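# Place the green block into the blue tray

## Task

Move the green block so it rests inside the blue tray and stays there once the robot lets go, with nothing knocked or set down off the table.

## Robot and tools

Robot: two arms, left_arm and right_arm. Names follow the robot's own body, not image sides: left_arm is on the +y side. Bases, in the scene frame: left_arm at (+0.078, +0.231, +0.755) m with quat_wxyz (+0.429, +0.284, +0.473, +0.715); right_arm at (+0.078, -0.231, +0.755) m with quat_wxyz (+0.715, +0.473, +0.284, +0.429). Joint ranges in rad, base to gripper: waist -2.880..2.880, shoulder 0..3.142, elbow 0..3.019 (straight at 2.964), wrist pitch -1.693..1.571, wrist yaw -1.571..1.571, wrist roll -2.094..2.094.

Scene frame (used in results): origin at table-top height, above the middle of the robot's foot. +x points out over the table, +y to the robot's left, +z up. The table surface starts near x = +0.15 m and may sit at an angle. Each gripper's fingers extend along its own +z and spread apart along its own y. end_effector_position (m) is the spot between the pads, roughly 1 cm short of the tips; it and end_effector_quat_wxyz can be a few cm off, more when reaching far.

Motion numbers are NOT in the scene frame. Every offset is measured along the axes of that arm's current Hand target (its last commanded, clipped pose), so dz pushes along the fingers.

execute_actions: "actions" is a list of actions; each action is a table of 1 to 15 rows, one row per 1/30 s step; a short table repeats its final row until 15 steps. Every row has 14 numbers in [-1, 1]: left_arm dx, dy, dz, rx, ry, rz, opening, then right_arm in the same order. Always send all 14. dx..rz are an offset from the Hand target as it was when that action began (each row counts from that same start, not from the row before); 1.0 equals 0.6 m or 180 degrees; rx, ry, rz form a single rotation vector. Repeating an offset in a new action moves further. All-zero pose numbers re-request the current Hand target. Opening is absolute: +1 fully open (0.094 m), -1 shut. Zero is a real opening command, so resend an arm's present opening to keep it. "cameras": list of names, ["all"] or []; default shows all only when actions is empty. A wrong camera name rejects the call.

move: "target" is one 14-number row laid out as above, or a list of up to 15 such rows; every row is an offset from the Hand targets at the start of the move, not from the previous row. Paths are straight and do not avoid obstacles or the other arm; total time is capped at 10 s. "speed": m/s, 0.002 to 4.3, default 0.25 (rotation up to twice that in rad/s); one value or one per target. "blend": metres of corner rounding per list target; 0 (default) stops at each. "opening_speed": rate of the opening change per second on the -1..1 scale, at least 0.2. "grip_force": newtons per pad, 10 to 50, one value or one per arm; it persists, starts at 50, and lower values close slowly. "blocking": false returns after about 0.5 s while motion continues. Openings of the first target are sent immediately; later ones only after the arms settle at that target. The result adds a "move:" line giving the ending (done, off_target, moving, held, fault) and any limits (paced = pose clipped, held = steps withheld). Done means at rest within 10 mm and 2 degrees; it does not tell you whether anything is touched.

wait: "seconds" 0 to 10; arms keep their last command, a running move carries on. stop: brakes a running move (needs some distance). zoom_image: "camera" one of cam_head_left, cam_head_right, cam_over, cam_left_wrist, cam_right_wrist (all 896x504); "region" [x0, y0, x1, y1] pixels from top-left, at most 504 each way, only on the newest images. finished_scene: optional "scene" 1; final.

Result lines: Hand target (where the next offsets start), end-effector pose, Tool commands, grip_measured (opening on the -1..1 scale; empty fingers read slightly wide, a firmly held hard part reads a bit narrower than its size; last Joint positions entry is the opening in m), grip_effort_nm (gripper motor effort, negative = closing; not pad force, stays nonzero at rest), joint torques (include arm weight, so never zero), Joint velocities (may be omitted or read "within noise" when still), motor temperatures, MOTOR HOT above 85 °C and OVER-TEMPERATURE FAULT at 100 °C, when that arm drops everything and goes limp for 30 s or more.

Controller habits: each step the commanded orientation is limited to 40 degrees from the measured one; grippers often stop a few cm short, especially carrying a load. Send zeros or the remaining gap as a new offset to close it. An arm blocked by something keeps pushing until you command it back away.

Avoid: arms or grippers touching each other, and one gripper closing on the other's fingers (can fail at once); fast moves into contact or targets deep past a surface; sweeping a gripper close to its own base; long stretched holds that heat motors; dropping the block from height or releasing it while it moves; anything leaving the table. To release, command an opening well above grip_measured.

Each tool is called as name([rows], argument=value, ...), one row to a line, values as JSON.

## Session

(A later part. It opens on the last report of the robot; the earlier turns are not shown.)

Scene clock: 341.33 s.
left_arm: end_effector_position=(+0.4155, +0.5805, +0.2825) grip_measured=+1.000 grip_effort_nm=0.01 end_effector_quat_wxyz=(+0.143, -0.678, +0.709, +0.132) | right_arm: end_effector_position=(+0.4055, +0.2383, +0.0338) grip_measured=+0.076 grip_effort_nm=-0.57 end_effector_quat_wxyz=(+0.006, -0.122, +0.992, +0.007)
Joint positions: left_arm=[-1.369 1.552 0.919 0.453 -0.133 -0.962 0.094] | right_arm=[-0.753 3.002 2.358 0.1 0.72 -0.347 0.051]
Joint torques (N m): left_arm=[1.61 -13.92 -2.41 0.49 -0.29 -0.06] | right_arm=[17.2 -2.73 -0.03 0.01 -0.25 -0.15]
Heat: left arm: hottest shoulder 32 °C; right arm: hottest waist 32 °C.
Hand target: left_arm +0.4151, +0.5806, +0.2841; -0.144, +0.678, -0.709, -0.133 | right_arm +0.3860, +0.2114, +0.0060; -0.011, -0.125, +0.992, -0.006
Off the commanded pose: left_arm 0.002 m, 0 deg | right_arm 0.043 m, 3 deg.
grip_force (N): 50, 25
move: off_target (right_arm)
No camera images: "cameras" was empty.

move(target=[0, 0, 0, 0, 0, 0, 1.0, 0, 0, 0, 0, 0, 0, 0.8], speed=0.05, opening_speed=0.5, cameras=["cam_right_wrist"])

Scene clock: 358.03 s.
left_arm: end_effector_position=(+0.4155, +0.5805, +0.2825) grip_measured=+1.000 grip_effort_nm=0.01 end_effector_quat_wxyz=(+0.143, -0.678, +0.709, +0.132) | right_arm: end_effector_position=(+0.4049, +0.2383, +0.0320) grip_measured=+0.797 grip_effort_nm=0.09 end_effector_quat_wxyz=(+0.007, -0.122, +0.993, +0.008)
Joint positions: left_arm=[-1.369 1.552 0.919 0.453 -0.133 -0.962 0.094] | right_arm=[-0.755 3.008 2.366 0.1 0.717 -0.348 0.084]
Joint torques (N m): left_arm=[1.55 -13.92 -2.43 0.47 -0.3 -0.06] | right_arm=[17.38 -2.9 -0.25 -0.06 -0.16 -0.13]
Heat: left arm: hottest shoulder 32 °C; right arm: hottest waist 32 °C.
Hand target: left_arm +0.4151, +0.5806, +0.2841; -0.144, +0.678, -0.709, -0.133 | right_arm +0.3857, +0.2115, +0.0060; -0.011, -0.125, +0.992, -0.005
Off the commanded pose: left_arm 0.002 m, 0 deg | right_arm 0.042 m, 3 deg.
grip_force (N): 50, 25
move: off_target (right_arm)
Images, in order (width x height): cam_right_wrist 896x504.

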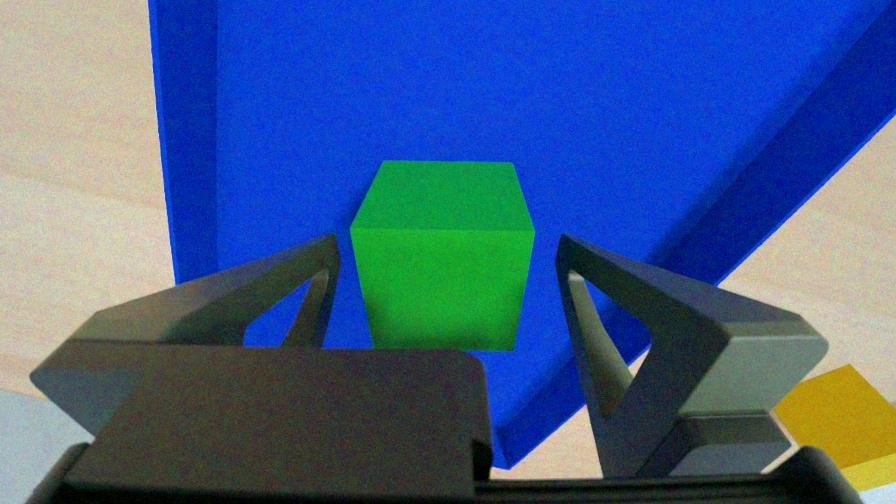

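move([
  [0, 0, 0, 0, 0, 0, 1.0, -0.0295, 0.0505, -0.0579, 0, 0, 0, 0.8],
  [0, 0, 0, 0, 0, 0, 1.0, -0.0245, 0.0490, -0.2678, 0, 0, 0, 0.8],
], speed=[0.06, 0.12], blend=[0.01, 0], cameras=["all"])

Scene clock: 369.33 s.
left_arm: end_effector_position=(+0.4155, +0.5805, +0.2825) grip_measured=+1.000 grip_effort_nm=0.01 end_effector_quat_wxyz=(+0.143, -0.678, +0.709, +0.132) | right_arm: end_effector_position=(+0.3914, +0.2386, +0.1555) grip_measured=+0.798 grip_effort_nm=0.09 end_effector_quat_wxyz=(-0.018, -0.131, +0.991, -0.010)
Joint positions: left_arm=[-1.369 1.552 0.919 0.453 -0.133 -0.962 0.094] | right_arm=[-0.629 2.724 1.869 0.177 0.862 -0.22 0.084]
Joint torques (N m): left_arm=[1.55 -13.92 -2.41 0.47 -0.3 -0.06] | right_arm=[22.65 -6.36 -2.61 0.53 0.11 0.07]
Heat: left arm: hottest shoulder 32 °C; right arm: hottest waist 32 °C.
Hand target: left_arm +0.4151, +0.5806, +0.2841; -0.144, +0.678, -0.709, -0.133 | right_arm +0.3962, +0.2457, +0.1660; -0.011, -0.125, +0.992, -0.006
Off the commanded pose: left_arm 0.002 m, 0 deg | right_arm 0.014 m, 1 deg.
grip_force (N): 50, 25
move: off_target (right_arm)

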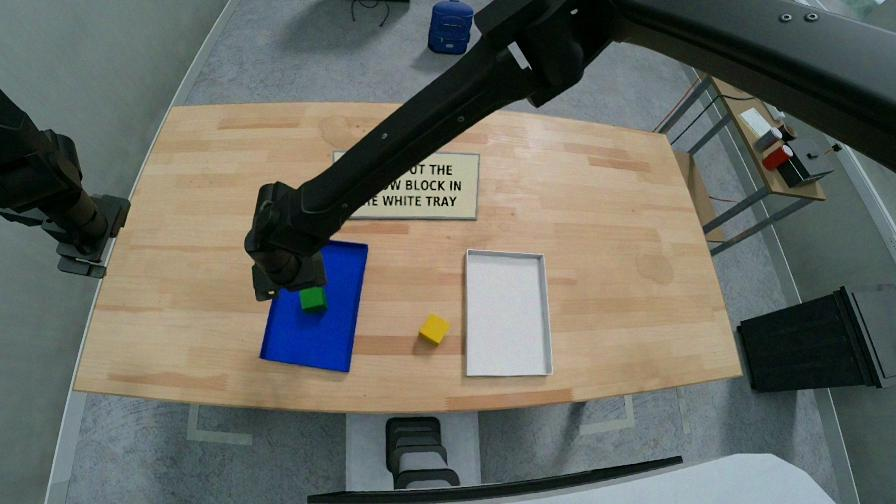

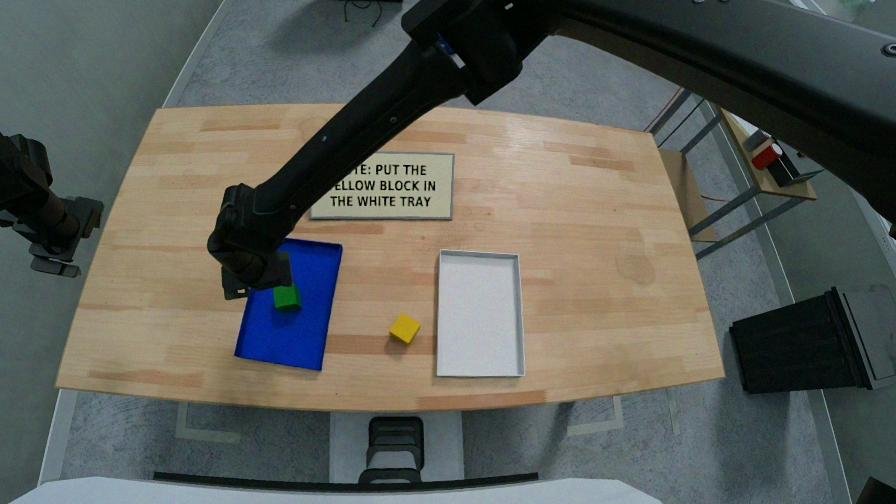

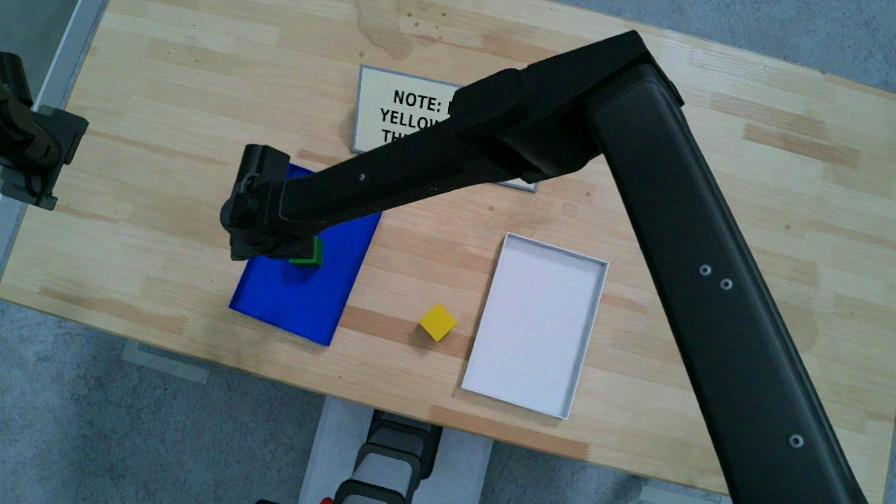

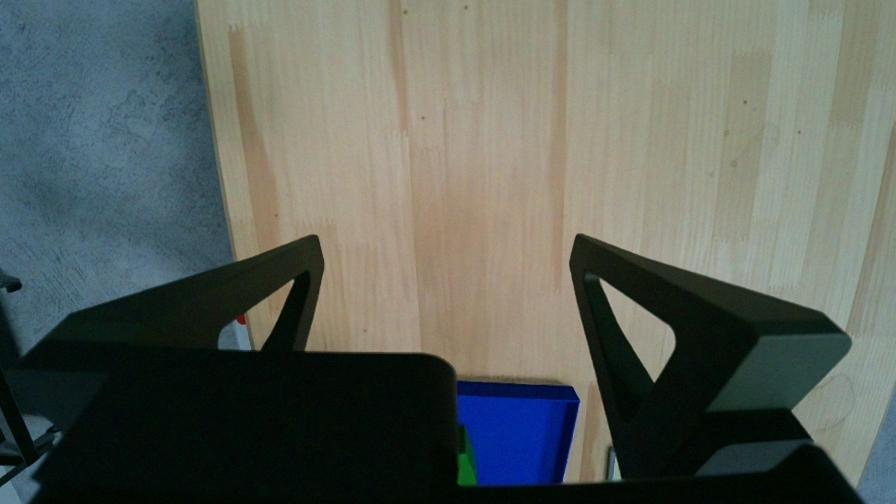

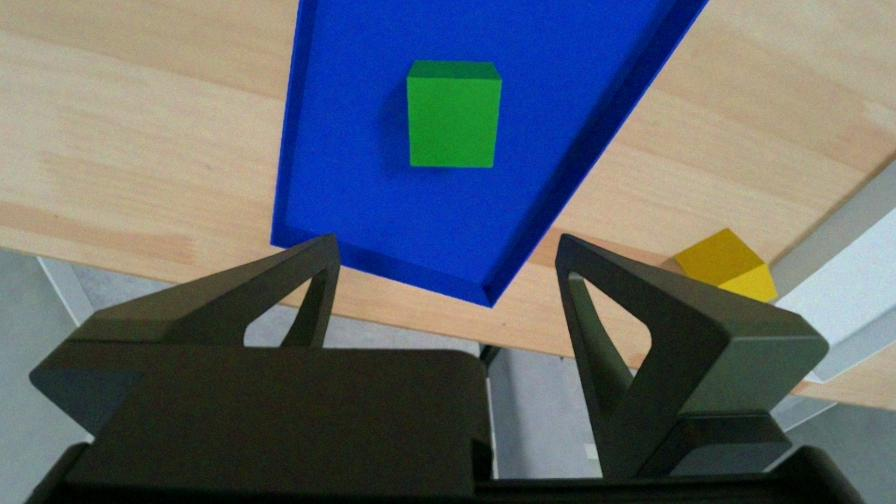

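finished_scene(scene=1)

The scene is finished: the task was done.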